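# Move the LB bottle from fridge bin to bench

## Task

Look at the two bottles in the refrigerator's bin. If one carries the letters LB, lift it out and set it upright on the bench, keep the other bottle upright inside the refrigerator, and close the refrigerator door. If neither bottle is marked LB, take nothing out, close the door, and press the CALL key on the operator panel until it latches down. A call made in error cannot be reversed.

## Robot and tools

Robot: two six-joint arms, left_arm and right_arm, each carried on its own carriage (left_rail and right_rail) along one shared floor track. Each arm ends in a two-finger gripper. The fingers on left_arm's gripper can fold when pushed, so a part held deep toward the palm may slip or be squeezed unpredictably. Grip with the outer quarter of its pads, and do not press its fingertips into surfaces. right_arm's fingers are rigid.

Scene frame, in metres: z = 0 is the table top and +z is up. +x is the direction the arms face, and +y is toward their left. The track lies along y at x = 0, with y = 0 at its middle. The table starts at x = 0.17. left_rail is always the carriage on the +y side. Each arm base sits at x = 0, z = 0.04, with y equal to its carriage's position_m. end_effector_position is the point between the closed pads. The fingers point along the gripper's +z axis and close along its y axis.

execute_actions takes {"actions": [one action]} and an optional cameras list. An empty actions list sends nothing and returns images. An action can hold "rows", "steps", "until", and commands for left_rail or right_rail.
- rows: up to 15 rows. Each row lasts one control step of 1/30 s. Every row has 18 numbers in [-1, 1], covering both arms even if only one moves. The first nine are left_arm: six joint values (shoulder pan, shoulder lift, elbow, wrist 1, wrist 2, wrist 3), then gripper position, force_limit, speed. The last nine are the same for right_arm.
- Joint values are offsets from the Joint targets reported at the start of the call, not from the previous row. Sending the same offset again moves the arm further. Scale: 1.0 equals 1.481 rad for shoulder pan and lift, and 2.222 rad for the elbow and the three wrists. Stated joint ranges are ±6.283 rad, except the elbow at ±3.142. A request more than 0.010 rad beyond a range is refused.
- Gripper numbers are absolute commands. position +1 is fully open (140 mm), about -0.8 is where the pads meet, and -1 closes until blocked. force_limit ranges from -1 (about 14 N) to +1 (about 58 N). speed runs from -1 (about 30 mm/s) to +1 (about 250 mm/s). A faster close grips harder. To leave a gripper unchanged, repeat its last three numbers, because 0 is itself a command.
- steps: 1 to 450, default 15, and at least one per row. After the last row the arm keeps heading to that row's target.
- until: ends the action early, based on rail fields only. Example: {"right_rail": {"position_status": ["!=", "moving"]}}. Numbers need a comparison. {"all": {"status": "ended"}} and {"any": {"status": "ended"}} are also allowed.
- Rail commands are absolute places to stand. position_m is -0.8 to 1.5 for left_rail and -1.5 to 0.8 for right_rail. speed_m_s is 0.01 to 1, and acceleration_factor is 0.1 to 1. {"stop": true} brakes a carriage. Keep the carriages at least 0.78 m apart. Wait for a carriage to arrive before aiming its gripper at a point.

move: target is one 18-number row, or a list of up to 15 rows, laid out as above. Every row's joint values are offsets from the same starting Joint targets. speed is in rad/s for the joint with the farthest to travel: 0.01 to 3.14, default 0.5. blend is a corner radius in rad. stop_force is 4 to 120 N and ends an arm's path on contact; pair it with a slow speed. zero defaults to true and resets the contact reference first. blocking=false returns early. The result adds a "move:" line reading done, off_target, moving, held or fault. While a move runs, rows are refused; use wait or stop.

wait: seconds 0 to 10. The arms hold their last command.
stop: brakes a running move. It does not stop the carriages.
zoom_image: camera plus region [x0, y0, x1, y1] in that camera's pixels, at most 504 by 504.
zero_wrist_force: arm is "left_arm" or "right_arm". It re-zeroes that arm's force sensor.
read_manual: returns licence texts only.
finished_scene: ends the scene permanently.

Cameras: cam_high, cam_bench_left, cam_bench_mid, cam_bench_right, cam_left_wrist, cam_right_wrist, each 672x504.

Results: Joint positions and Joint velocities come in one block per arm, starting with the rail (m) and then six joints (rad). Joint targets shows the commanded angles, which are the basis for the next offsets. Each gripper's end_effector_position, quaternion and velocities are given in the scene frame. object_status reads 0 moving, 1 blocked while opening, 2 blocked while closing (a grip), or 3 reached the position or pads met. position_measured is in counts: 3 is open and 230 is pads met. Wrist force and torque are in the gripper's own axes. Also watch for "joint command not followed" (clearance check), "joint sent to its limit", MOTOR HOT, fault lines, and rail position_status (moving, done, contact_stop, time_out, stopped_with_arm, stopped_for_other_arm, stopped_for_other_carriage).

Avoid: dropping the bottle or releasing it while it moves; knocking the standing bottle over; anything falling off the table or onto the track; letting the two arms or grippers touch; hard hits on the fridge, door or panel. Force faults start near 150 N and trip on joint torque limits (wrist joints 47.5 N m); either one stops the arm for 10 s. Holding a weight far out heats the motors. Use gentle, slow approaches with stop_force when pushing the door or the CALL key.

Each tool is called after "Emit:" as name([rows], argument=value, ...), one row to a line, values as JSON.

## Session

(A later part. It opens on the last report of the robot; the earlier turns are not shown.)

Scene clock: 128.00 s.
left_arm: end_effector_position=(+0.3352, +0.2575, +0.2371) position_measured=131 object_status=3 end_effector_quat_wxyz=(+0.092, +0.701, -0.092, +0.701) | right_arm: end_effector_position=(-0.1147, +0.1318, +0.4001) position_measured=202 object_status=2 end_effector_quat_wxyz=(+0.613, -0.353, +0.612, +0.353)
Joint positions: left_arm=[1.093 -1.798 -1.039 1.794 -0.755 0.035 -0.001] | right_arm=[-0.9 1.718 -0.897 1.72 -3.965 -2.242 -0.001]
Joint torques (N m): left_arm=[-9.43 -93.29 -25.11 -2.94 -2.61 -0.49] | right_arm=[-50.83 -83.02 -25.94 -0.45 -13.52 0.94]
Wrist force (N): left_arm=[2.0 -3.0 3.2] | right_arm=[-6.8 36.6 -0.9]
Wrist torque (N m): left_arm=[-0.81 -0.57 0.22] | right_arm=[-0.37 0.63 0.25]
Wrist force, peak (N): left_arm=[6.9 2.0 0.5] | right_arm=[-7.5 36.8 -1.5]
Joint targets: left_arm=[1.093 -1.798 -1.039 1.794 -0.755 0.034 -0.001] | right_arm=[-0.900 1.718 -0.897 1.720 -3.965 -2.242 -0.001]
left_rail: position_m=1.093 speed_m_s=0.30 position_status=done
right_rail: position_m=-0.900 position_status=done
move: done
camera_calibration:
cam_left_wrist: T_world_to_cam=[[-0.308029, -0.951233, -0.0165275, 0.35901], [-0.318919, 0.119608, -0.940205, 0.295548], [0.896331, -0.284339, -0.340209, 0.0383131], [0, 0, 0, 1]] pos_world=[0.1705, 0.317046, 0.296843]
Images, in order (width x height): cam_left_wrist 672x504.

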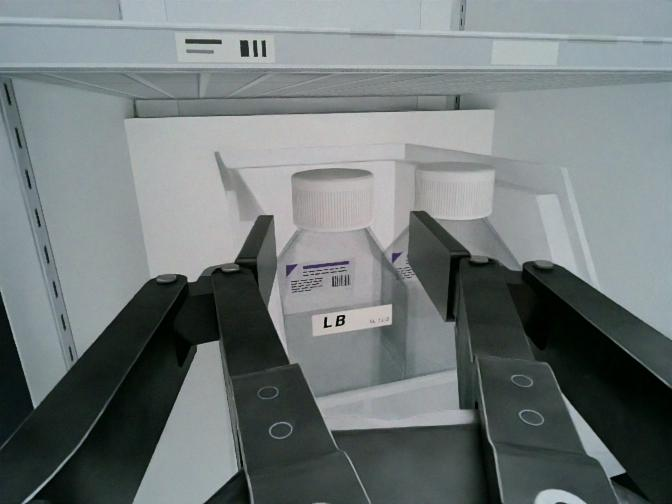

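Emit:
move(target=[-0.0061,-0.0151,0.0036,0.0065,-0.0038,0,-0.16,-1,0,0,0,0,0,0,0,-1,-0.1,-1], speed=0.15, cameras=["cam_left_wrist"])

Emit:
zoom_image(camera="cam_left_wrist", region=[210, 110, 460, 300])

Scene clock: 130.17 s.
left_arm: end_effector_position=(+0.3298, +0.2634, +0.2498) position_measured=149 object_status=3 end_effector_quat_wxyz=(+0.092, +0.701, -0.092, +0.701) | right_arm: end_effector_position=(-0.1147, +0.1318, +0.4001) position_measured=202 object_status=2 end_effector_quat_wxyz=(+0.613, -0.353, +0.612, +0.353)
Joint positions: left_arm=[1.093 -1.807 -1.061 1.802 -0.741 0.026 -0.001] | right_arm=[-0.9 1.718 -0.897 1.72 -3.965 -2.242 -0.001]
Joint torques (N m): left_arm=[-12.49 -94.94 -26.21 3.2 -2.39 0.03] | right_arm=[-51.72 -82.03 -23.29 -0.37 -13.21 1.08]
Wrist force (N): left_arm=[1.9 -2.9 3.5] | right_arm=[-6.7 36.2 -1.6]
Wrist torque (N m): left_arm=[-0.79 -0.53 0.23] | right_arm=[-0.44 0.61 0.25]
Wrist force, peak (N): left_arm=[1.8 -3.1 3.6] | right_arm=[-7.0 37.1 -1.5]
Joint targets: left_arm=[1.093 -1.807 -1.061 1.802 -0.741 0.026 -0.001] | right_arm=[-0.900 1.718 -0.897 1.720 -3.965 -2.242 -0.001]
left_rail: position_m=1.093 speed_m_s=0.30 position_status=done
right_rail: position_m=-0.900 position_status=done
move: done
camera_calibration:
cam_left_wrist: T_world_to_cam=[[-0.30858, -0.951054, -0.0165676, 0.363216], [-0.31885, 0.119833, -0.940199, 0.304976], [0.896166, -0.284844, -0.340221, 0.0493441], [0, 0, 0, 1]] pos_world=[0.165102, 0.322947, 0.309544]
Images, in order (width x height): cam_left_wrist 672x504.

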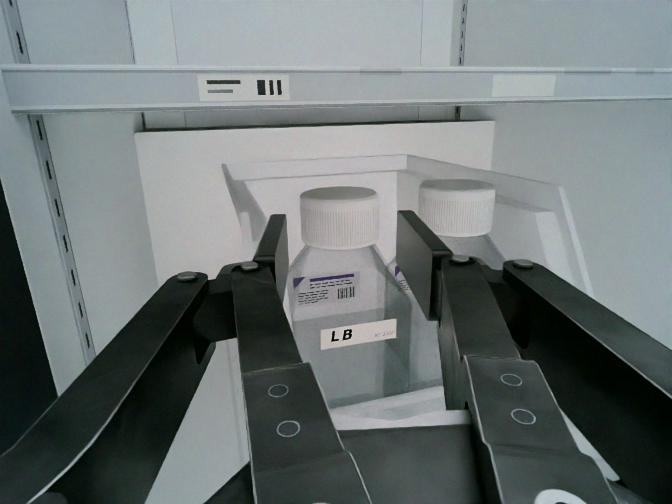

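Scaled by 2.016 from the camera's 672x504 image, which has a finer 960x720 frame.

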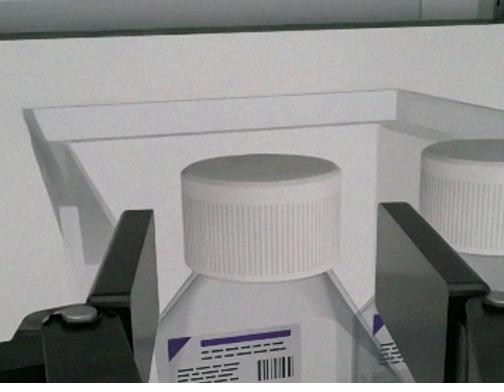

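Emit:
move(target=[0.0429,0.0133,-0.0153,0.0064,0.0326,0,-0.16,-1,0,0,0,0,0,0,0,-1,-0.1,-1], speed=0.1, stop_force=10, cameras=["cam_left_wrist"])

Emit:
zoom_image(camera="cam_left_wrist", region=[210, 110, 460, 300])

Scene clock: 132.23 s.
left_arm: end_effector_position=(+0.3733, +0.2463, +0.2501) position_measured=149 object_status=3 end_effector_quat_wxyz=(+0.096, +0.701, -0.095, +0.701) | right_arm: end_effector_position=(-0.1147, +0.1318, +0.4001) position_measured=202 object_status=2 end_effector_quat_wxyz=(+0.613, -0.353, +0.612, +0.353)
Joint positions: left_arm=[1.093 -1.743 -1.042 1.768 -0.726 0.098 -0.001] | right_arm=[-0.9 1.718 -0.897 1.72 -3.965 -2.242 -0.001]
Joint torques (N m): left_arm=[9.16 -69.29 -49.24 2.83 2.59 -0.1] | right_arm=[-53.66 -83.24 -20.34 -0.46 -13.4 1.09]
Wrist force (N): left_arm=[1.5 -2.7 3.3] | right_arm=[-6.8 36.2 -1.3]
Wrist torque (N m): left_arm=[-0.74 -0.45 0.22] | right_arm=[-0.44 0.61 0.25]
Wrist force, peak (N): left_arm=[2.0 -2.8 3.6] | right_arm=[-6.3 36.9 -1.4]
Joint targets: left_arm=[1.093 -1.743 -1.042 1.768 -0.726 0.098 -0.001] | right_arm=[-0.900 1.718 -0.897 1.720 -3.965 -2.242 -0.001]
left_rail: position_m=1.093 speed_m_s=0.30 position_status=done
right_rail: position_m=-0.900 position_status=done
move: done
camera_calibration:
cam_left_wrist: T_world_to_cam=[[-0.31708, -0.948255, -0.0165223, 0.362889], [-0.31778, 0.122642, -0.940199, 0.319983], [0.893575, -0.292868, -0.340224, 0.00852256], [0, 0, 0, 1]] pos_world=[0.209134, 0.307364, 0.309743]
Images, in order (width x height): cam_left_wrist 672x504.

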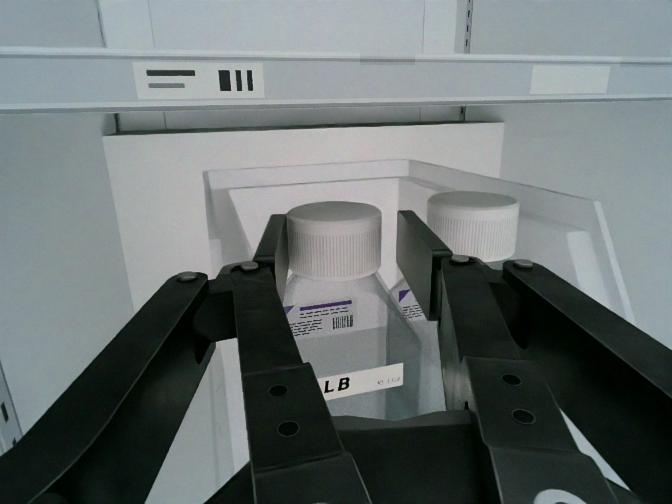

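Scaled by 2.016 from the camera's 672x504 image, which has a finer 960x720 frame.

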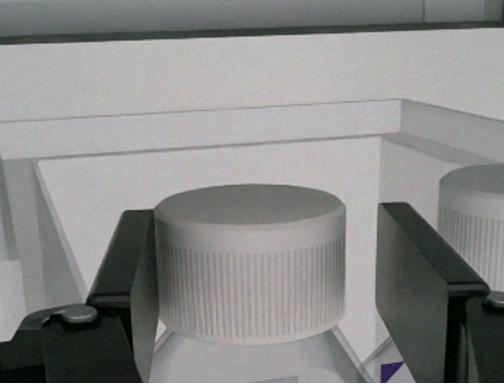

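Emit:
move(target=[0.0057,0.0003,0,-0.0003,0,0,-0.16,-1,0,0,0,0,0,0,0,-1,-0.1,-1], speed=0.03, stop_force=8, cameras=["cam_left_wrist"])

Emit:
zoom_image(camera="cam_left_wrist", region=[210, 110, 460, 300])

Scene clock: 133.97 s.
left_arm: end_effector_position=(+0.3804, +0.2494, +0.2498) position_measured=149 object_status=3 end_effector_quat_wxyz=(+0.093, +0.701, -0.092, +0.701) | right_arm: end_effector_position=(-0.1147, +0.1318, +0.4001) position_measured=202 object_status=2 end_effector_quat_wxyz=(+0.613, -0.353, +0.612, +0.353)
Joint positions: left_arm=[1.093 -1.735 -1.041 1.768 -0.727 0.098 -0.001] | right_arm=[-0.9 1.718 -0.897 1.72 -3.965 -2.242 -0.001]
Joint torques (N m): left_arm=[14.04 -69.4 -36.44 -2.61 -3.32 -0.19] | right_arm=[-53.32 -82 -18.02 -0.67 -13.39 1.18]
Wrist force (N): left_arm=[2.4 1.2 0.5] | right_arm=[-6.2 36.7 -1.3]
Wrist torque (N m): left_arm=[-0.66 -0.54 0.19] | right_arm=[-0.41 0.53 0.25]
Wrist force, peak (N): left_arm=[1.6 -2.8 3.3] | right_arm=[-6.6 37.0 -1.8]
Joint targets: left_arm=[1.093 -1.735 -1.041 1.768 -0.727 0.098 -0.001] | right_arm=[-0.900 1.718 -0.897 1.720 -3.965 -2.242 -0.001]
left_rail: position_m=1.093 speed_m_s=0.30 position_status=done
right_rail: position_m=-0.900 position_status=done
move: done
camera_calibration:
cam_left_wrist: T_world_to_cam=[[-0.308981, -0.95093, -0.0162256, 0.365647], [-0.31888, 0.119655, -0.940212, 0.322734], [0.896017, -0.285334, -0.340204, 0.000210037], [0, 0, 0, 1]] pos_world=[0.215703, 0.309148, 0.309443]
Images, in order (width x height): cam_left_wrist 672x504.

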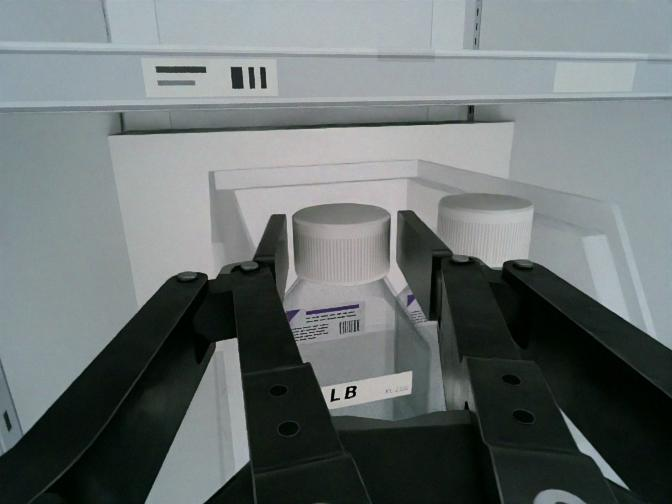

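Scaled by 2.016 from the camera's 672x504 image, which has a finer 960x720 frame.

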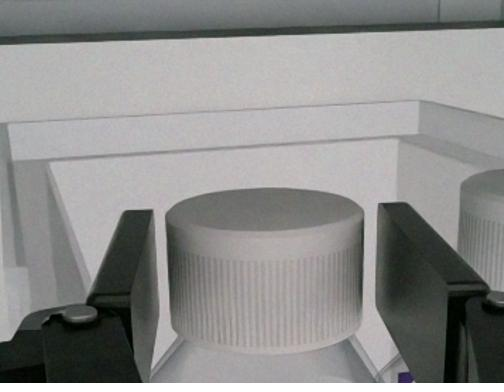

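Emit:
execute_actions([
  {"rows":[[0,0,0,0,0,0,-1,-0.05,-1,0,0,0,0,0,0,-1,-0.1,-1]],"steps":50},
], cameras=["cam_left_wrist"])

Scene clock: 136.03 s.
left_arm: end_effector_position=(+0.3804, +0.2494, +0.2497) position_measured=160 object_status=2 end_effector_quat_wxyz=(+0.093, +0.701, -0.092, +0.701) | right_arm: end_effector_position=(-0.1147, +0.1318, +0.4001) position_measured=202 object_status=2 end_effector_quat_wxyz=(+0.613, -0.353, +0.612, +0.353)
Joint positions: left_arm=[1.093 -1.735 -1.041 1.768 -0.727 0.098 -0.001] | right_arm=[-0.9 1.718 -0.897 1.72 -3.965 -2.242 -0.001]
Joint torques (N m): left_arm=[-6.87 -70.17 -26.56 -2.56 2.01 0.31] | right_arm=[-53.77 -81.41 -18.2 -0.9 -13.6 0.91]
Wrist force (N): left_arm=[3.2 -3.5 1.7] | right_arm=[-6.0 35.8 -1.2]
Wrist torque (N m): left_arm=[-0.70 -0.39 0.23] | right_arm=[-0.46 0.51 0.25]
Wrist force, peak (N): left_arm=[3.9 -3.6 2.1] | right_arm=[-6.3 37.1 -1.2]
Joint targets: left_arm=[1.093 -1.735 -1.041 1.768 -0.727 0.098 -0.001] | right_arm=[-0.900 1.718 -0.897 1.720 -3.965 -2.242 -0.001]
left_rail: position_m=1.093 speed_m_s=0.30 position_status=done
right_rail: position_m=-0.900 position_status=done
camera_calibration:
cam_left_wrist: T_world_to_cam=[[-0.30901, -0.950919, -0.0163175, 0.365678], [-0.318851, 0.119747, -0.94021, 0.322699], [0.896017, -0.285331, -0.340204, 0.000209221], [0, 0, 0, 1]] pos_world=[0.215704, 0.309148, 0.309443]
Images, in order (width x height): cam_left_wrist 672x504.

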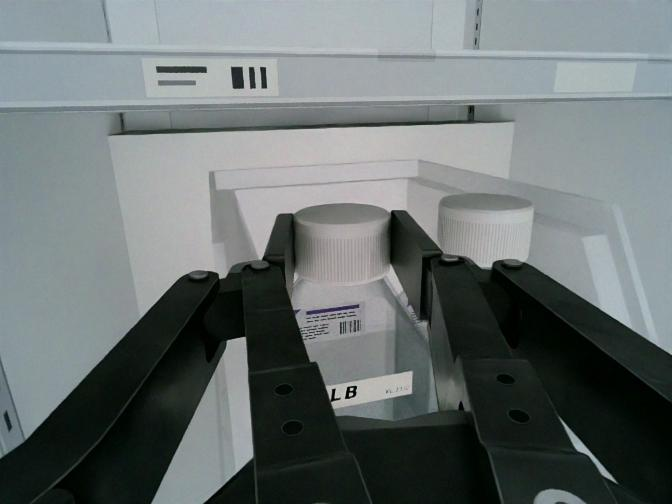

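Emit:
move(target=[0,-0.0148,-0.0044,0.0143,0,0,-1,-0.05,-1,0,0,0,0,0,0,-1,-0.1,-1], speed=0.05, stop_force=15, cameras=["cam_left_wrist"])

Scene clock: 147.37 s.
left_arm: end_effector_position=(+0.3804, +0.2493, +0.2701) position_measured=160 object_status=2 end_effector_quat_wxyz=(+0.093, +0.701, -0.092, +0.701) | right_arm: end_effector_position=(-0.1147, +0.1318, +0.4001) position_measured=202 object_status=2 end_effector_quat_wxyz=(+0.613, -0.353, +0.612, +0.353)
Joint positions: left_arm=[1.093 -1.735 -1.063 1.758 -0.695 0.098 -0.001] | right_arm=[-0.9 1.718 -0.897 1.72 -3.965 -2.242 -0.001]
Joint torques (N m): left_arm=[-9.23 -100.7 -52.46 2.43 2.63 -0.11] | right_arm=[-51.47 -84.1 -18.9 -2.36 -13.67 0.58]
Wrist force (N): left_arm=[-2.2 -2.3 3.2] | right_arm=[-7.0 36.5 -1.3]
Wrist torque (N m): left_arm=[-0.65 -0.60 0.22] | right_arm=[-0.39 0.63 0.26]
Wrist force, peak (N): left_arm=[3.8 -4.0 1.9] | right_arm=[-6.6 36.9 -1.2]
Joint targets: left_arm=[1.093 -1.735 -1.063 1.758 -0.695 0.098 -0.001] | right_arm=[-0.900 1.718 -0.897 1.720 -3.965 -2.242 -0.001]
left_rail: position_m=1.093 speed_m_s=0.30 position_status=done
right_rail: position_m=-0.900 position_status=done
move: done
camera_calibration:
cam_left_wrist: T_world_to_cam=[[-0.30901, -0.950919, -0.0163175, 0.365821], [-0.318851, 0.119747, -0.94021, 0.341903], [0.896017, -0.285331, -0.340204, 0.00709232], [0, 0, 0, 1]] pos_world=[0.215704, 0.308948, 0.329843]
Images, in order (width x height): cam_left_wrist 672x504.

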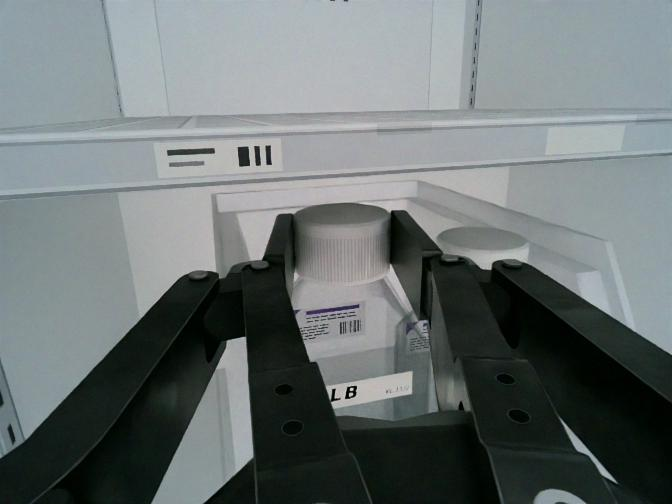

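Emit:
move([
  [-0.0074,-0.0259,0.0676,-0.2957,0.0014,0.2443,-1,-0.05,-1,0,0,0,0,0,0,-1,-0.1,-1],
  [-0.0136,-0.0096,0.1076,-0.5224,0.0144,0.4194,-1,-0.05,-1,0,0,0,0,0,0,-1,-0.1,-1],
  [-0.0207,0.0312,0.1277,-0.6919,0.04,0.5408,-1,-0.05,-1,0,0,0,0,0,0,-1,-0.1,-1],
  [-0.0308,0.0953,0.1348,-0.8295,0.0914,0.6276,-1,-0.05,-1,0,0,0,0,0,0,-1,-0.1,-1],
], speed=0.35, blend=[0.05,0.05,0.05,0], stop_force=30, cameras=["cam_left_wrist","cam_bench_left"])

Scene clock: 154.57 s.
left_arm: end_effector_position=(+0.3331, +0.2592, +0.2701) position_measured=160 object_status=2 end_effector_quat_wxyz=(+0.105, +0.590, -0.077, +0.797) | right_arm: end_effector_position=(-0.1147, +0.1318, +0.4001) position_measured=202 object_status=2 end_effector_quat_wxyz=(+0.613, -0.353, +0.612, +0.353)
Joint positions: left_arm=[1.093 -1.78 -0.922 2.058 -2.538 0.301 1.394] | right_arm=[-0.9 1.718 -0.897 1.72 -3.965 -2.242 -0.001]
Joint torques (N m): left_arm=[-11.62 -69.48 -15.36 -8.2 6.93 3.64] | right_arm=[-51.98 -84.75 -17.99 -2.94 -13.94 0.69]
Wrist force (N): left_arm=[-2.7 -1.5 2.7] | right_arm=[-6.8 36.1 -1.5]
Wrist torque (N m): left_arm=[-0.96 -0.81 0.08] | right_arm=[-0.52 0.56 0.26]
Wrist force, peak (N): left_arm=[-2.1 -3.0 3.6] | right_arm=[-7.2 37.1 -1.3]
Joint targets: left_arm=[1.093 -1.780 -0.922 2.058 -2.538 0.301 1.394] | right_arm=[-0.900 1.718 -0.897 1.720 -3.965 -2.242 -0.001]
left_rail: position_m=1.093 speed_m_s=0.30 position_status=done
right_rail: position_m=-0.900 position_status=done
move: done
camera_calibration:
cam_left_wrist: T_world_to_cam=[[-0.301522, -0.952965, -0.0306857, 0.36266], [-0.0387075, 0.0443915, -0.998264, 0.267458], [0.952673, -0.299811, -0.0502719, -0.0411639], [0, 0, 0, 1]] pos_world=[0.158918, 0.321388, 0.276053]
Images, in order (width x height): cam_bench_left 672x504, cam_left_wrist 672x504.

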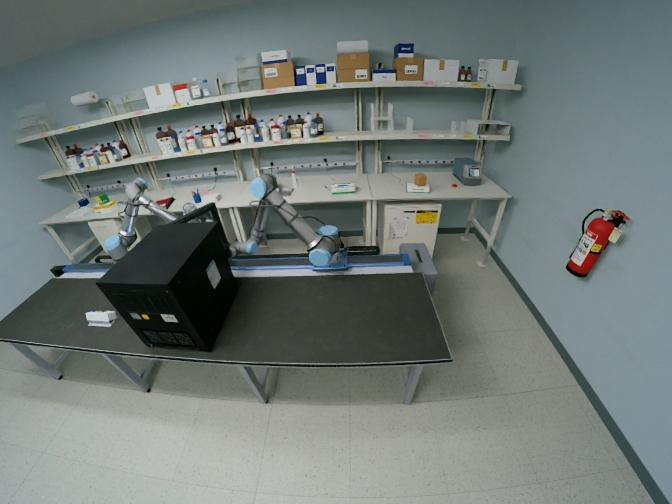

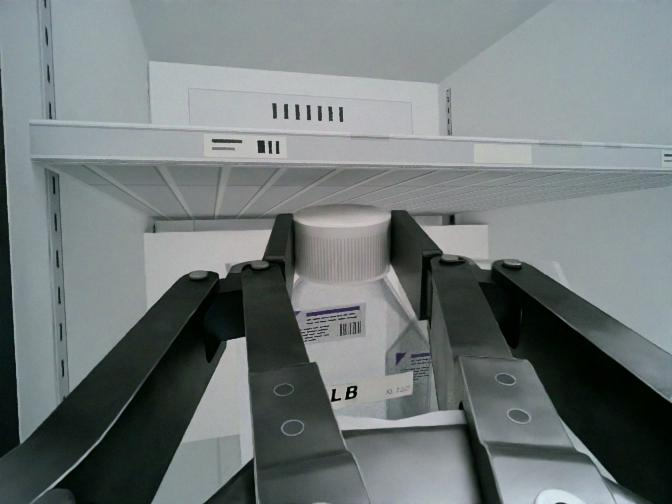

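Emit:
move([
  [-0.0053,0.0671,-0.0044,-0.0754,0.0696,0.0341,-1,-0.05,-1,0,0,0,0,0,0,-1,-0.1,-1],
  [-0.0106,0.1062,-0.0098,-0.1107,0.1163,0.0486,-1,-0.05,-1,0,0,0,0,0,0,-1,-0.1,-1],
], speed=0.1, blend=[0.04,0], stop_force=25, cameras=["cam_left_wrist","cam_high"])

Scene clock: 158.73 s.
left_arm: end_effector_position=(+0.2855, +0.2675, +0.2723) position_measured=160 object_status=2 end_effector_quat_wxyz=(+0.114, +0.481, -0.063, +0.867) | right_arm: end_effector_position=(-0.1147, +0.1318, +0.4001) position_measured=202 object_status=2 end_effector_quat_wxyz=(+0.613, -0.353, +0.612, +0.353)
Joint positions: left_arm=[1.093 -1.796 -0.765 2.036 -2.784 0.56 1.502] | right_arm=[-0.9 1.718 -0.897 1.72 -3.965 -2.242 -0.001]
Joint torques (N m): left_arm=[-12.2 -74.95 -33.46 -8.24 7.02 3.7] | right_arm=[-53.04 -83.82 -18.97 -3.08 -14.21 0.19]
Wrist force (N): left_arm=[-2.8 -2.4 3.7] | right_arm=[-7.3 36.7 -0.8]
Wrist torque (N m): left_arm=[-0.96 -0.74 0.12] | right_arm=[-0.40 0.65 0.25]
Wrist force, peak (N): left_arm=[-3.4 -2.4 3.5] | right_arm=[-7.0 37.1 -1.3]
Joint targets: left_arm=[1.093 -1.796 -0.765 2.036 -2.784 0.560 1.502] | right_arm=[-0.900 1.718 -0.897 1.720 -3.965 -2.242 -0.001]
left_rail: position_m=1.093 speed_m_s=0.30 position_status=done
right_rail: position_m=-0.900 position_status=done
move: done
camera_calibration:
cam_left_wrist: T_world_to_cam=[[-0.292252, -0.955451, -0.0412676, 0.357104], [0.212447, -0.0227885, -0.976907, 0.207904], [0.932446, -0.29427, 0.209642, -0.0596196], [0, 0, 0, 1]] pos_world=[0.115788, 0.328389, 0.230338]
Images, in order (width x height): cam_high 672x504, cam_left_wrist 672x504.

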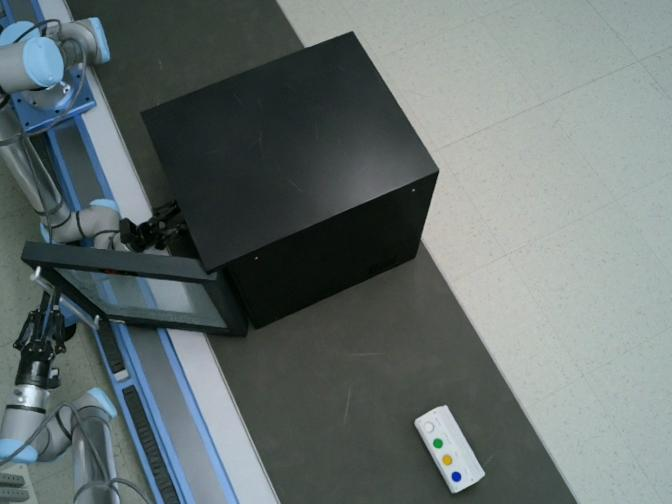

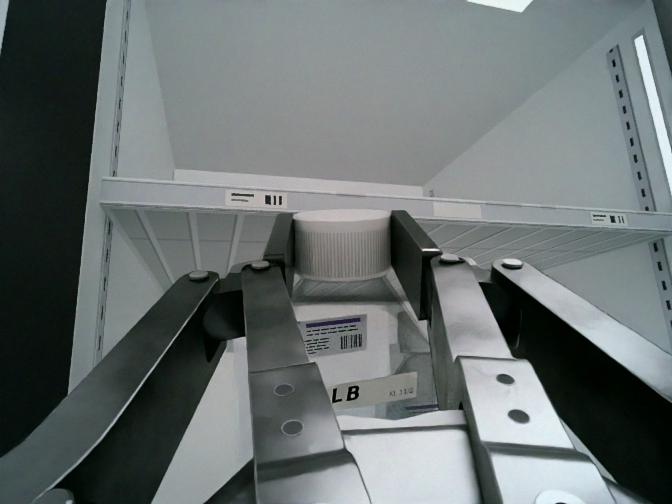

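Emit:
move(target=[-0.0014,-0.0236,0.0032,0.011,-0.0001,0.0016,-1,-0.05,-1,0,0,0,0,0,0,-1,-0.1,-1], speed=0.03, stop_force=10, cameras=["cam_left_wrist"])

Scene clock: 161.10 s.
left_arm: end_effector_position=(+0.2839, +0.2674, +0.2928) position_measured=160 object_status=2 end_effector_quat_wxyz=(+0.114, +0.481, -0.063, +0.867) | right_arm: end_effector_position=(-0.1147, +0.1318, +0.4001) position_measured=202 object_status=2 end_effector_quat_wxyz=(+0.613, -0.353, +0.612, +0.353)
Joint positions: left_arm=[1.093 -1.798 -0.799 2.043 -2.76 0.56 1.506] | right_arm=[-0.9 1.718 -0.897 1.72 -3.965 -2.242 -0.001]
Joint torques (N m): left_arm=[-12.45 -99.33 -13.21 -2.13 1.49 3.89] | right_arm=[-51.34 -82.82 -18.61 -3.62 -14.04 -0.01]
Wrist force (N): left_arm=[-2.4 -2.7 2.5] | right_arm=[-7.1 36.3 -1.1]
Wrist torque (N m): left_arm=[-0.88 -0.75 0.15] | right_arm=[-0.42 0.62 0.25]
Wrist force, peak (N): left_arm=[-3.2 -2.3 3.5] | right_arm=[-7.0 36.9 -1.2]
Joint targets: left_arm=[1.093 -1.798 -0.799 2.043 -2.760 0.560 1.506] | right_arm=[-0.900 1.718 -0.897 1.720 -3.965 -2.242 -0.001]
left_rail: position_m=1.093 speed_m_s=0.30 position_status=done
right_rail: position_m=-0.900 position_status=done
move: done
camera_calibration:
cam_left_wrist: T_world_to_cam=[[-0.292449, -0.955408, -0.0408591, 0.357293], [0.212225, -0.0231818, -0.976946, 0.228431], [0.932434, -0.294379, 0.209541, -0.0623926], [0, 0, 0, 1]] pos_world=[0.114188, 0.328289, 0.250837]
Images, in order (width x height): cam_left_wrist 672x504.

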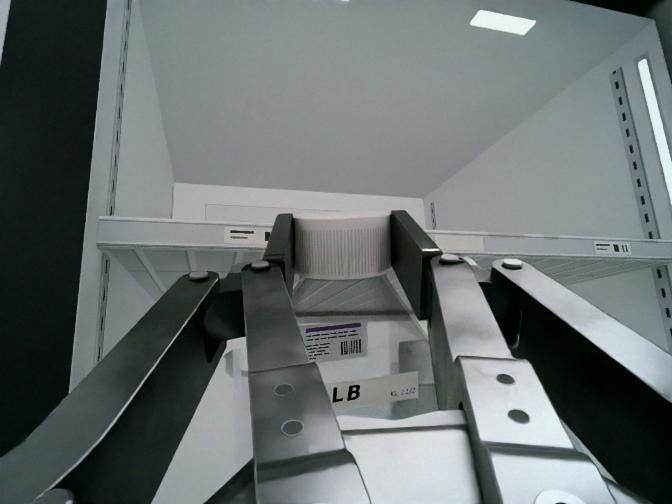

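Emit:
move([
  [-0.09,0.0125,0.0122,-0.1159,0.0031,0.1127,-1,-0.05,-1,0,0,0,0,0,0,-1,-0.1,-1],
  [-0.1354,0.0163,0.0072,-0.1593,0.0094,0.1672,-1,-0.05,-1,0,0,0,0,0,0,-1,-0.1,-1],
], speed=0.1, blend=[0.05,0], stop_force=15, cameras=["cam_left_wrist","cam_high"])

Scene clock: 167.33 s.
left_arm: end_effector_position=(+0.1405, +0.2954, +0.3127) position_measured=160 object_status=2 end_effector_quat_wxyz=(+0.114, +0.481, -0.063, +0.867) | right_arm: end_effector_position=(-0.1147, +0.1318, +0.4001) position_measured=202 object_status=2 end_effector_quat_wxyz=(+0.613, -0.353, +0.612, +0.353)
Joint positions: left_arm=[1.093 -1.999 -0.775 2.059 -3.114 0.581 1.877] | right_arm=[-0.9 1.718 -0.897 1.72 -3.965 -2.242 -0.001]
Joint torques (N m): left_arm=[-10.5 -70.82 -30.58 -6.97 6.51 3.94] | right_arm=[-52.51 -84.78 -18 -3.94 -14.14 0.13]
Wrist force (N): left_arm=[-1.7 -1.8 3.1] | right_arm=[-6.8 36.6 -1.3]
Wrist torque (N m): left_arm=[-0.96 -0.57 0.12] | right_arm=[-0.41 0.60 0.25]
Wrist force, peak (N): left_arm=[-3.4 -2.9 3.5] | right_arm=[-7.2 37.0 -1.5]
Joint targets: left_arm=[1.093 -1.999 -0.775 2.059 -3.114 0.581 1.877] | right_arm=[-0.900 1.718 -0.897 1.720 -3.965 -2.242 -0.001]
left_rail: position_m=1.093 speed_m_s=0.30 position_status=done
right_rail: position_m=-0.900 position_status=done
move: done
camera_calibration:
cam_left_wrist: T_world_to_cam=[[-0.292238, -0.955469, -0.0409384, 0.342998], [0.212357, -0.0230938, -0.976919, 0.278898], [0.932471, -0.294186, 0.20965, 0.0752016], [0, 0, 0, 1]] pos_world=[-0.0291123, 0.356288, 0.270737]
Images, in order (width x height): cam_high 672x504, cam_left_wrist 672x504.

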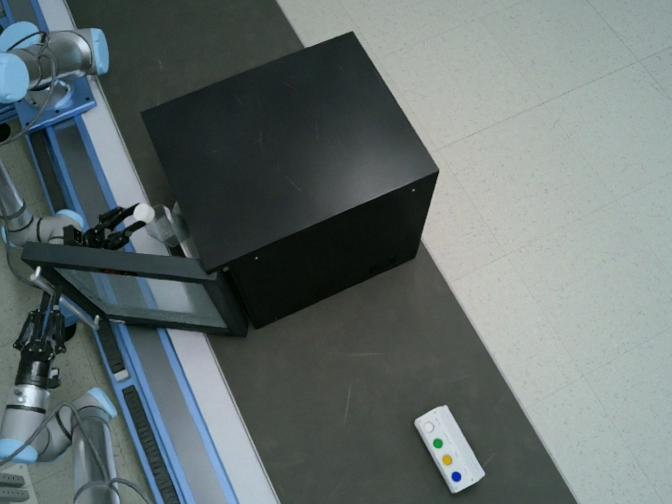

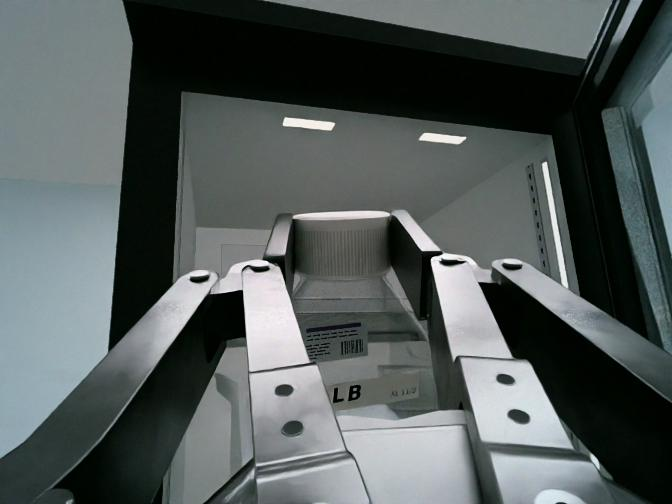

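Emit:
execute_actions([
  {"left_rail":{"position_m":1.5,"speed_m_s":0.4,"acceleration_factor":0.4},"steps":150,"until":{"left_rail":{"position_status":["!=","moving"]}}},
])

Emit:
move([
  [0.0532,-0.2831,0.1537,0.4828,0.0116,-0.5132,-1,-0.05,-1,0,0,0,0,0,0,-1,-0.1,-1],
  [0.1864,-0.4006,0.1114,0.9792,0.0235,-0.8447,-1,-0.05,-1,0,0,0,0,0,0,-1,-0.1,-1],
], speed=0.5, blend=[0.15,0], cameras=["cam_left_wrist","cam_bench_left","cam_high"])

Scene clock: 172.07 s.
left_arm: end_effector_position=(+0.1405, +0.7024, +0.3127) position_measured=160 object_status=2 end_effector_quat_wxyz=(+0.114, +0.481, -0.063, +0.867) | right_arm: end_effector_position=(-0.1147, +0.1318, +0.4001) position_measured=202 object_status=2 end_effector_quat_wxyz=(+0.613, -0.353, +0.612, +0.353)
Joint positions: left_arm=[1.5 -1.999 -0.775 2.059 -3.114 0.581 1.877] | right_arm=[-0.9 1.718 -0.897 1.72 -3.965 -2.242 -0.001]
Joint torques (N m): left_arm=[-5.71 -78.82 -10.61 -4.1 4.75 1.91] | right_arm=[-50.93 -83.18 -17.94 -4.58 -14.3 -0.05]
Wrist force (N): left_arm=[-2.4 -2.9 1.9] | right_arm=[-6.9 36.0 -1.2]
Wrist torque (N m): left_arm=[-0.95 -0.54 0.24] | right_arm=[-0.48 0.61 0.25]
Wrist force, peak (N): left_arm=[-2.7 -3.4 1.7] | right_arm=[-6.4 37.1 -1.5]
Joint targets: left_arm=[1.500 -1.999 -0.775 2.059 -3.114 0.581 1.877] | right_arm=[-0.900 1.718 -0.897 1.720 -3.965 -2.242 -0.001]
Tool commands: left_gripper/position=-1.0 left_gripper/force_limit=-0.05 left_gripper/speed=-1.0 right_gripper/position=-1.0 right_gripper/force_limit=-0.1 right_gripper/speed=-1.0
left_rail: position_m=1.500 speed_m_s=0.40 position_status=done
right_rail: position_m=-0.900 position_status=done

Scene clock: 177.20 s.
left_arm: end_effector_position=(+0.3433, +0.7772, +0.2403) position_measured=160 object_status=2 end_effector_quat_wxyz=(+0.270, +0.653, -0.270, +0.653) | right_arm: end_effector_position=(-0.1147, +0.1318, +0.4001) position_measured=202 object_status=2 end_effector_quat_wxyz=(+0.613, -0.353, +0.612, +0.353)
Joint positions: left_arm=[1.5 -1.723 -1.369 2.307 -0.938 0.633 0] | right_arm=[-0.9 1.718 -0.897 1.72 -3.965 -2.242 -0.001]
Joint torques (N m): left_arm=[8.65 -64.77 -45.61 0.93 2.08 -3.81] | right_arm=[-49.48 -83.47 -18.39 -5.12 -14.12 0.16]
Wrist force (N): left_arm=[-1.7 -2.4 2.8] | right_arm=[-6.7 36.2 -1.0]
Wrist torque (N m): left_arm=[-0.72 -0.68 0.42] | right_arm=[-0.41 0.54 0.25]
Wrist force, peak (N): left_arm=[-2.0 -3.6 3.2] | right_arm=[-6.6 37.0 -1.3]
Joint targets: left_arm=[1.500 -1.723 -1.369 2.307 -0.938 0.633 0.000] | right_arm=[-0.900 1.718 -0.897 1.720 -3.965 -2.242 -0.001]
left_rail: position_m=1.500 speed_m_s=0.40 position_status=done
right_rail: position_m=-0.900 position_status=done
move: done
camera_calibration:
cam_left_wrist: T_world_to_cam=[[-0.742176, -0.669993, -0.0168537, 0.786442], [-0.216116, 0.263053, -0.940264, 0.0921309], [0.634404, -0.694199, -0.340028, 0.588369], [0, 0, 0, 1]] pos_world=[0.230326, 0.911121, 0.299944]
Images, in order (width x height): cam_high 672x504, cam_bench_left 672x504, cam_left_wrist 672x504.

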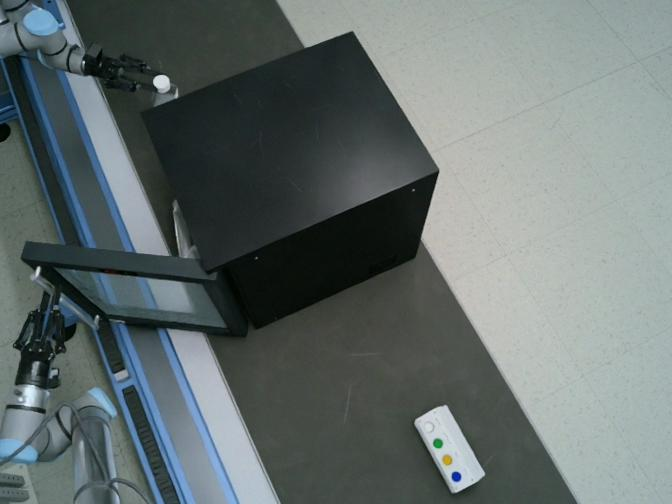

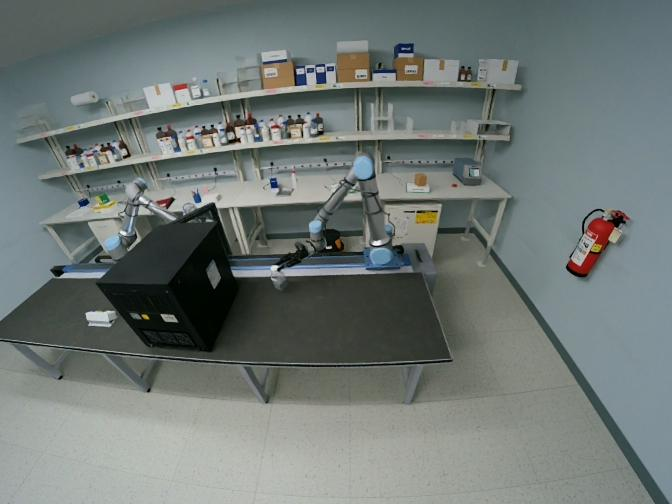

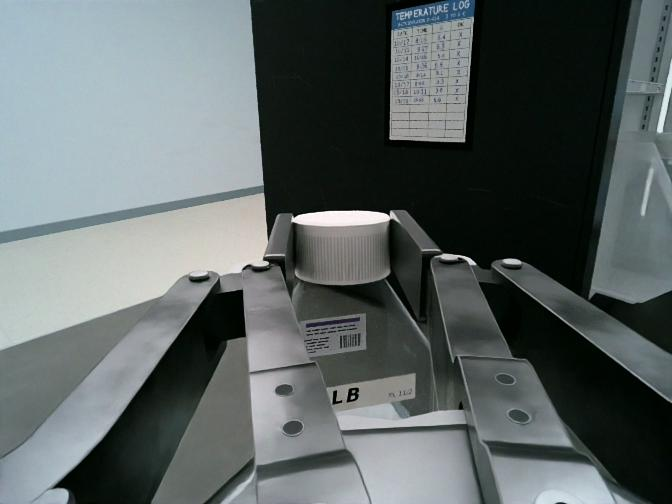

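Emit:
move(target=[0,0.1036,0.014,-0.083,0,0,-1,-0.05,-1,0,0,0,0,0,0,-1,-0.1,-1], speed=0.15)

Emit:
move(target=[0,0.0566,0.0028,-0.0405,0,0,-1,-0.05,-1,0,0,0,0,0,0,-1,-0.1,-1], speed=0.025, stop_force=6, cameras=["cam_left_wrist"])

Scene clock: 179.23 s.
left_arm: end_effector_position=(+0.3434, +0.7773, +0.1603) position_measured=160 object_status=2 end_effector_quat_wxyz=(+0.270, +0.653, -0.270, +0.653) | right_arm: end_effector_position=(-0.1147, +0.1318, +0.4001) position_measured=202 object_status=2 end_effector_quat_wxyz=(+0.613, -0.353, +0.612, +0.353)
Joint positions: left_arm=[1.5 -1.723 -1.215 2.338 -1.122 0.633 0] | right_arm=[-0.9 1.718 -0.897 1.72 -3.965 -2.242 -0.001]
Joint torques (N m): left_arm=[2.74 -33.92 -8.66 -2.18 1.69 -3.87] | right_arm=[-49.52 -82.93 -18.66 -5.26 -14.6 -0.08]
Wrist force (N): left_arm=[13.5 -4.8 0.1] | right_arm=[-6.6 36.4 -1.3]
Wrist torque (N m): left_arm=[-0.83 -0.06 0.36] | right_arm=[-0.37 0.53 0.25]
Wrist force, peak (N): left_arm=[14.3 -4.7 -0.2] | right_arm=[-6.8 36.6 -1.5]
Joint targets: left_arm=[1.500 -1.723 -1.215 2.338 -1.123 0.633 0.000] | right_arm=[-0.900 1.718 -0.897 1.720 -3.965 -2.242 -0.001]
left_rail: position_m=1.500 speed_m_s=0.40 position_status=done
right_rail: position_m=-0.900 position_status=done
move: done

Scene clock: 180.43 s.
left_arm: end_effector_position=(+0.3434, +0.7772, +0.1595) position_measured=160 object_status=2 end_effector_quat_wxyz=(+0.270, +0.653, -0.270, +0.653) | right_arm: end_effector_position=(-0.1147, +0.1318, +0.4001) position_measured=202 object_status=2 end_effector_quat_wxyz=(+0.613, -0.353, +0.612, +0.353)
Joint positions: left_arm=[1.5 -1.723 -1.214 2.338 -1.124 0.633 0] | right_arm=[-0.9 1.718 -0.897 1.72 -3.965 -2.242 -0.001]
Joint torques (N m): left_arm=[2.57 -61.77 -14.79 3.68 0.86 -2.88] | right_arm=[-51.54 -80.53 -18.89 -5.3 -14.5 -0.09]
Wrist force (N): left_arm=[12.5 -2.6 0.0] | right_arm=[-6.7 35.9 -1.9]
Wrist torque (N m): left_arm=[-0.92 -0.10 0.05] | right_arm=[-0.49 0.56 0.25]
Wrist force, peak (N): left_arm=[22.6 -4.1 -1.9] | right_arm=[-7.0 36.7 -1.4]
Joint targets: left_arm=[1.500 -1.723 -1.214 2.338 -1.124 0.633 0.000] | right_arm=[-0.900 1.718 -0.897 1.720 -3.965 -2.242 -0.001]
left_rail: position_m=1.500 speed_m_s=0.40 position_status=done
right_rail: position_m=-0.900 position_status=done
move: contact (left_arm); left_arm: the wrist 1 is farthest, 0.089 rad from its target
camera_calibration:
cam_left_wrist: T_world_to_cam=[[-0.742133, -0.67004, -0.0168675, 0.785119], [-0.216199, 0.26313, -0.940224, 0.0161919], [0.634426, -0.694124, -0.340139, 0.56088], [0, 0, 0, 1]] pos_world=[0.230326, 0.911121, 0.219244]
Images, in order (width x height): cam_left_wrist 672x504.

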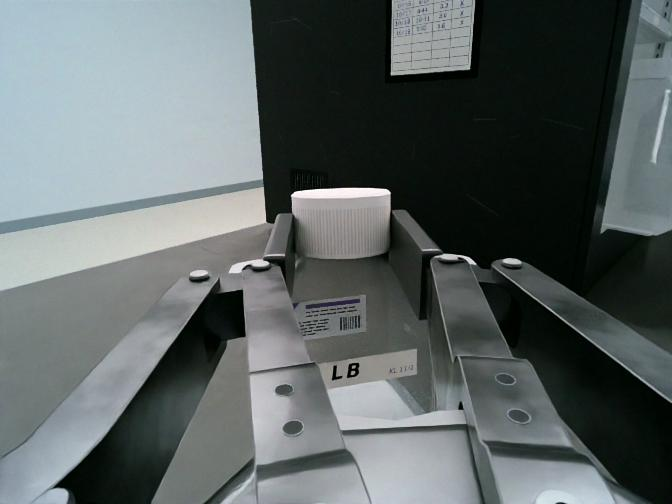

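Emit:
execute_actions([
  {"rows":[[0,0,0,0,0,0,-0.1,-1,-1,0,0,0,0,0,0,-1,-0.1,-1]],"steps":40},
], cameras=["cam_left_wrist"])

Scene clock: 182.27 s.
left_arm: end_effector_position=(+0.3434, +0.7772, +0.1595) position_measured=141 object_status=3 end_effector_quat_wxyz=(+0.270, +0.653, -0.270, +0.653) | right_arm: end_effector_position=(-0.1147, +0.1318, +0.4001) position_measured=202 object_status=2 end_effector_quat_wxyz=(+0.613, -0.353, +0.612, +0.353)
Joint positions: left_arm=[1.5 -1.723 -1.214 2.338 -1.124 0.633 0] | right_arm=[-0.9 1.718 -0.897 1.72 -3.965 -2.242 -0.001]
Joint torques (N m): left_arm=[2.9 -61.67 -32.84 -4.81 1.21 -1.91] | right_arm=[-50.87 -84.01 -17.92 -5.37 -14.66 -0.28]
Wrist force (N): left_arm=[0.9 -3.0 2.4] | right_arm=[-6.8 36.4 -1.5]
Wrist torque (N m): left_arm=[-0.86 -0.34 0.40] | right_arm=[-0.39 0.58 0.25]
Wrist force, peak (N): left_arm=[12.7 -2.2 -0.2] | right_arm=[-7.1 36.7 -1.2]
Joint targets: left_arm=[1.500 -1.723 -1.214 2.338 -1.124 0.633 0.000] | right_arm=[-0.900 1.718 -0.897 1.720 -3.965 -2.242 -0.001]
left_rail: position_m=1.500 speed_m_s=0.40 position_status=done
right_rail: position_m=-0.900 position_status=done
camera_calibration:
cam_left_wrist: T_world_to_cam=[[-0.742176, -0.669993, -0.0168464, 0.785081], [-0.216182, 0.263114, -0.940232, 0.0162042], [0.634382, -0.694176, -0.340117, 0.560932], [0, 0, 0, 1]] pos_world=[0.230326, 0.911121, 0.219244]
Images, in order (width x height): cam_left_wrist 672x504.

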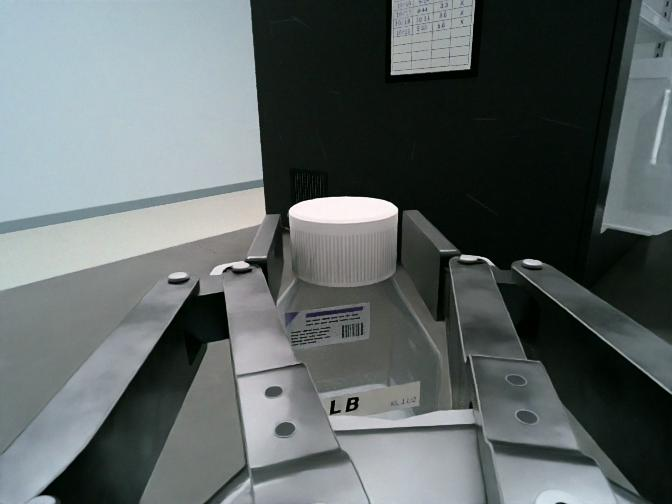

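Emit:
move([
  [-0.0781,-0.0388,0.0427,-0.0168,-0.052,0,-0.1,-1,-1,0,0,0,0,0,0,-1,-0.1,-1],
  [-0.1736,-0.0874,0.0819,-0.0236,-0.1156,0,-0.1,-1,-1,0,0,0,0,0,0,-1,-0.1,-1],
], speed=0.15, blend=[0.03,0], cameras=["cam_left_wrist","cam_high","cam_right_wrist"])

Scene clock: 185.33 s.
left_arm: end_effector_position=(+0.2585, +0.8617, +0.1701) position_measured=141 object_status=3 end_effector_quat_wxyz=(+0.270, +0.653, -0.270, +0.653) | right_arm: end_effector_position=(-0.1147, +0.1318, +0.4001) position_measured=202 object_status=2 end_effector_quat_wxyz=(+0.613, -0.353, +0.612, +0.353)
Joint positions: left_arm=[1.5 -1.98 -1.343 2.52 -1.177 0.376 0] | right_arm=[-0.9 1.718 -0.897 1.72 -3.965 -2.242 -0.001]
Joint torques (N m): left_arm=[-10.5 -53.68 -9.23 -3.66 -2.74 0.7] | right_arm=[-49.71 -82.39 -19.24 -5.8 -14.35 -0.15]
Wrist force (N): left_arm=[0.8 -2.9 3.1] | right_arm=[-6.8 36.4 -1.0]
Wrist torque (N m): left_arm=[-0.81 -0.35 0.41] | right_arm=[-0.38 0.58 0.25]
Wrist force, peak (N): left_arm=[1.2 -3.7 3.2] | right_arm=[-6.7 36.8 -1.4]
Joint targets: left_arm=[1.500 -1.980 -1.343 2.520 -1.177 0.376 0.000] | right_arm=[-0.900 1.718 -0.897 1.720 -3.965 -2.242 -0.001]
left_rail: position_m=1.500 speed_m_s=0.40 position_status=done
right_rail: position_m=-0.900 position_status=done
move: done
camera_calibration:
cam_left_wrist: T_world_to_cam=[[-0.742343, -0.669806, -0.0169133, 0.778792], [-0.216142, 0.26329, -0.940192, -0.0145845], [0.6342, -0.69429, -0.340225, 0.677155], [0, 0, 0, 1]] pos_world=[0.145527, 0.995621, 0.229845]
cam_right_wrist: T_world_to_cam=[[-0.848243, 0.528278, 0.0374979, -0.160784], [-0.147877, -0.30424, 0.941047, -0.34612], [0.508543, 0.792692, 0.33619, 0.0039364], [0, 0, 0, 1]] pos_world=[-0.189569, -0.0234854, 0.330421]
Images, in order (width x height): cam_high 672x504, cam_left_wrist 672x504, cam_right_wrist 672x504.

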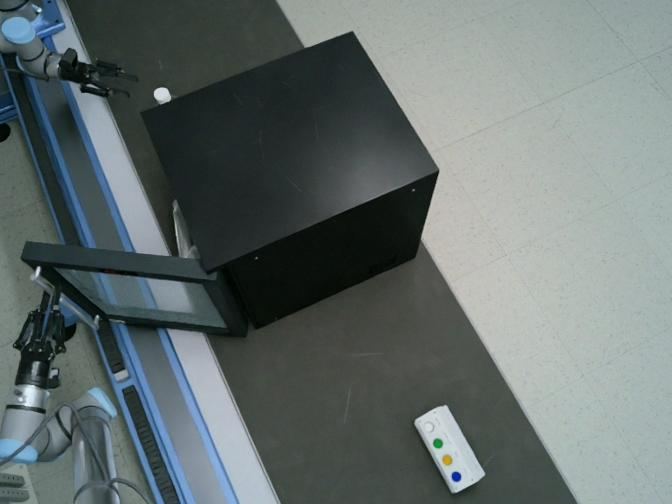

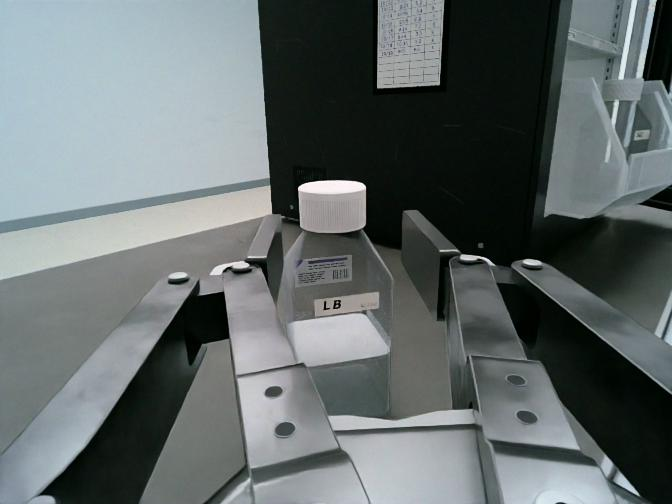

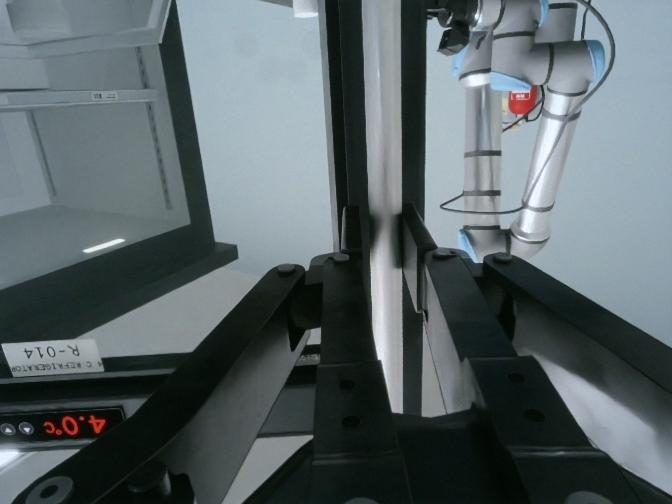

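Emit:
zoom_image(camera="cam_left_wrist", region=[500, 0, 672, 260])

Emit:
zoom_image(camera="cam_high", region=[130, 170, 250, 290])

Emit:
zoom_image(camera="cam_right_wrist", region=[0, 0, 350, 260])

Scaled by 1.938 from the camera's 672x504 image, which has a finer 960x720 frame.

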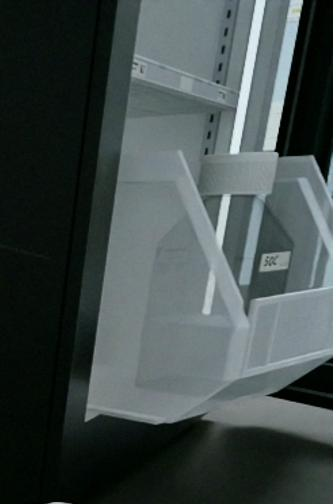

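Scaled by 4.200 from the camera's 672x504 image, which has a finer 960x720 frame.

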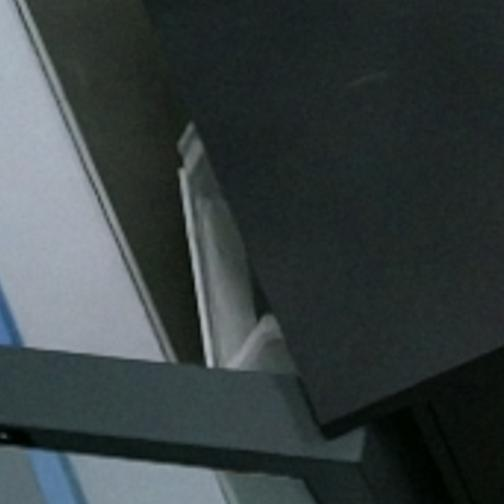

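Scaled by 1.440 from the camera's 672x504 image, which has a finer 960x720 frame.

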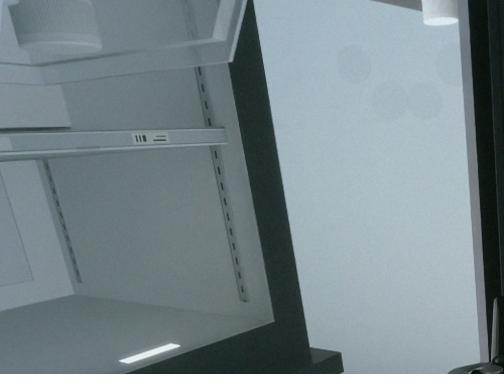

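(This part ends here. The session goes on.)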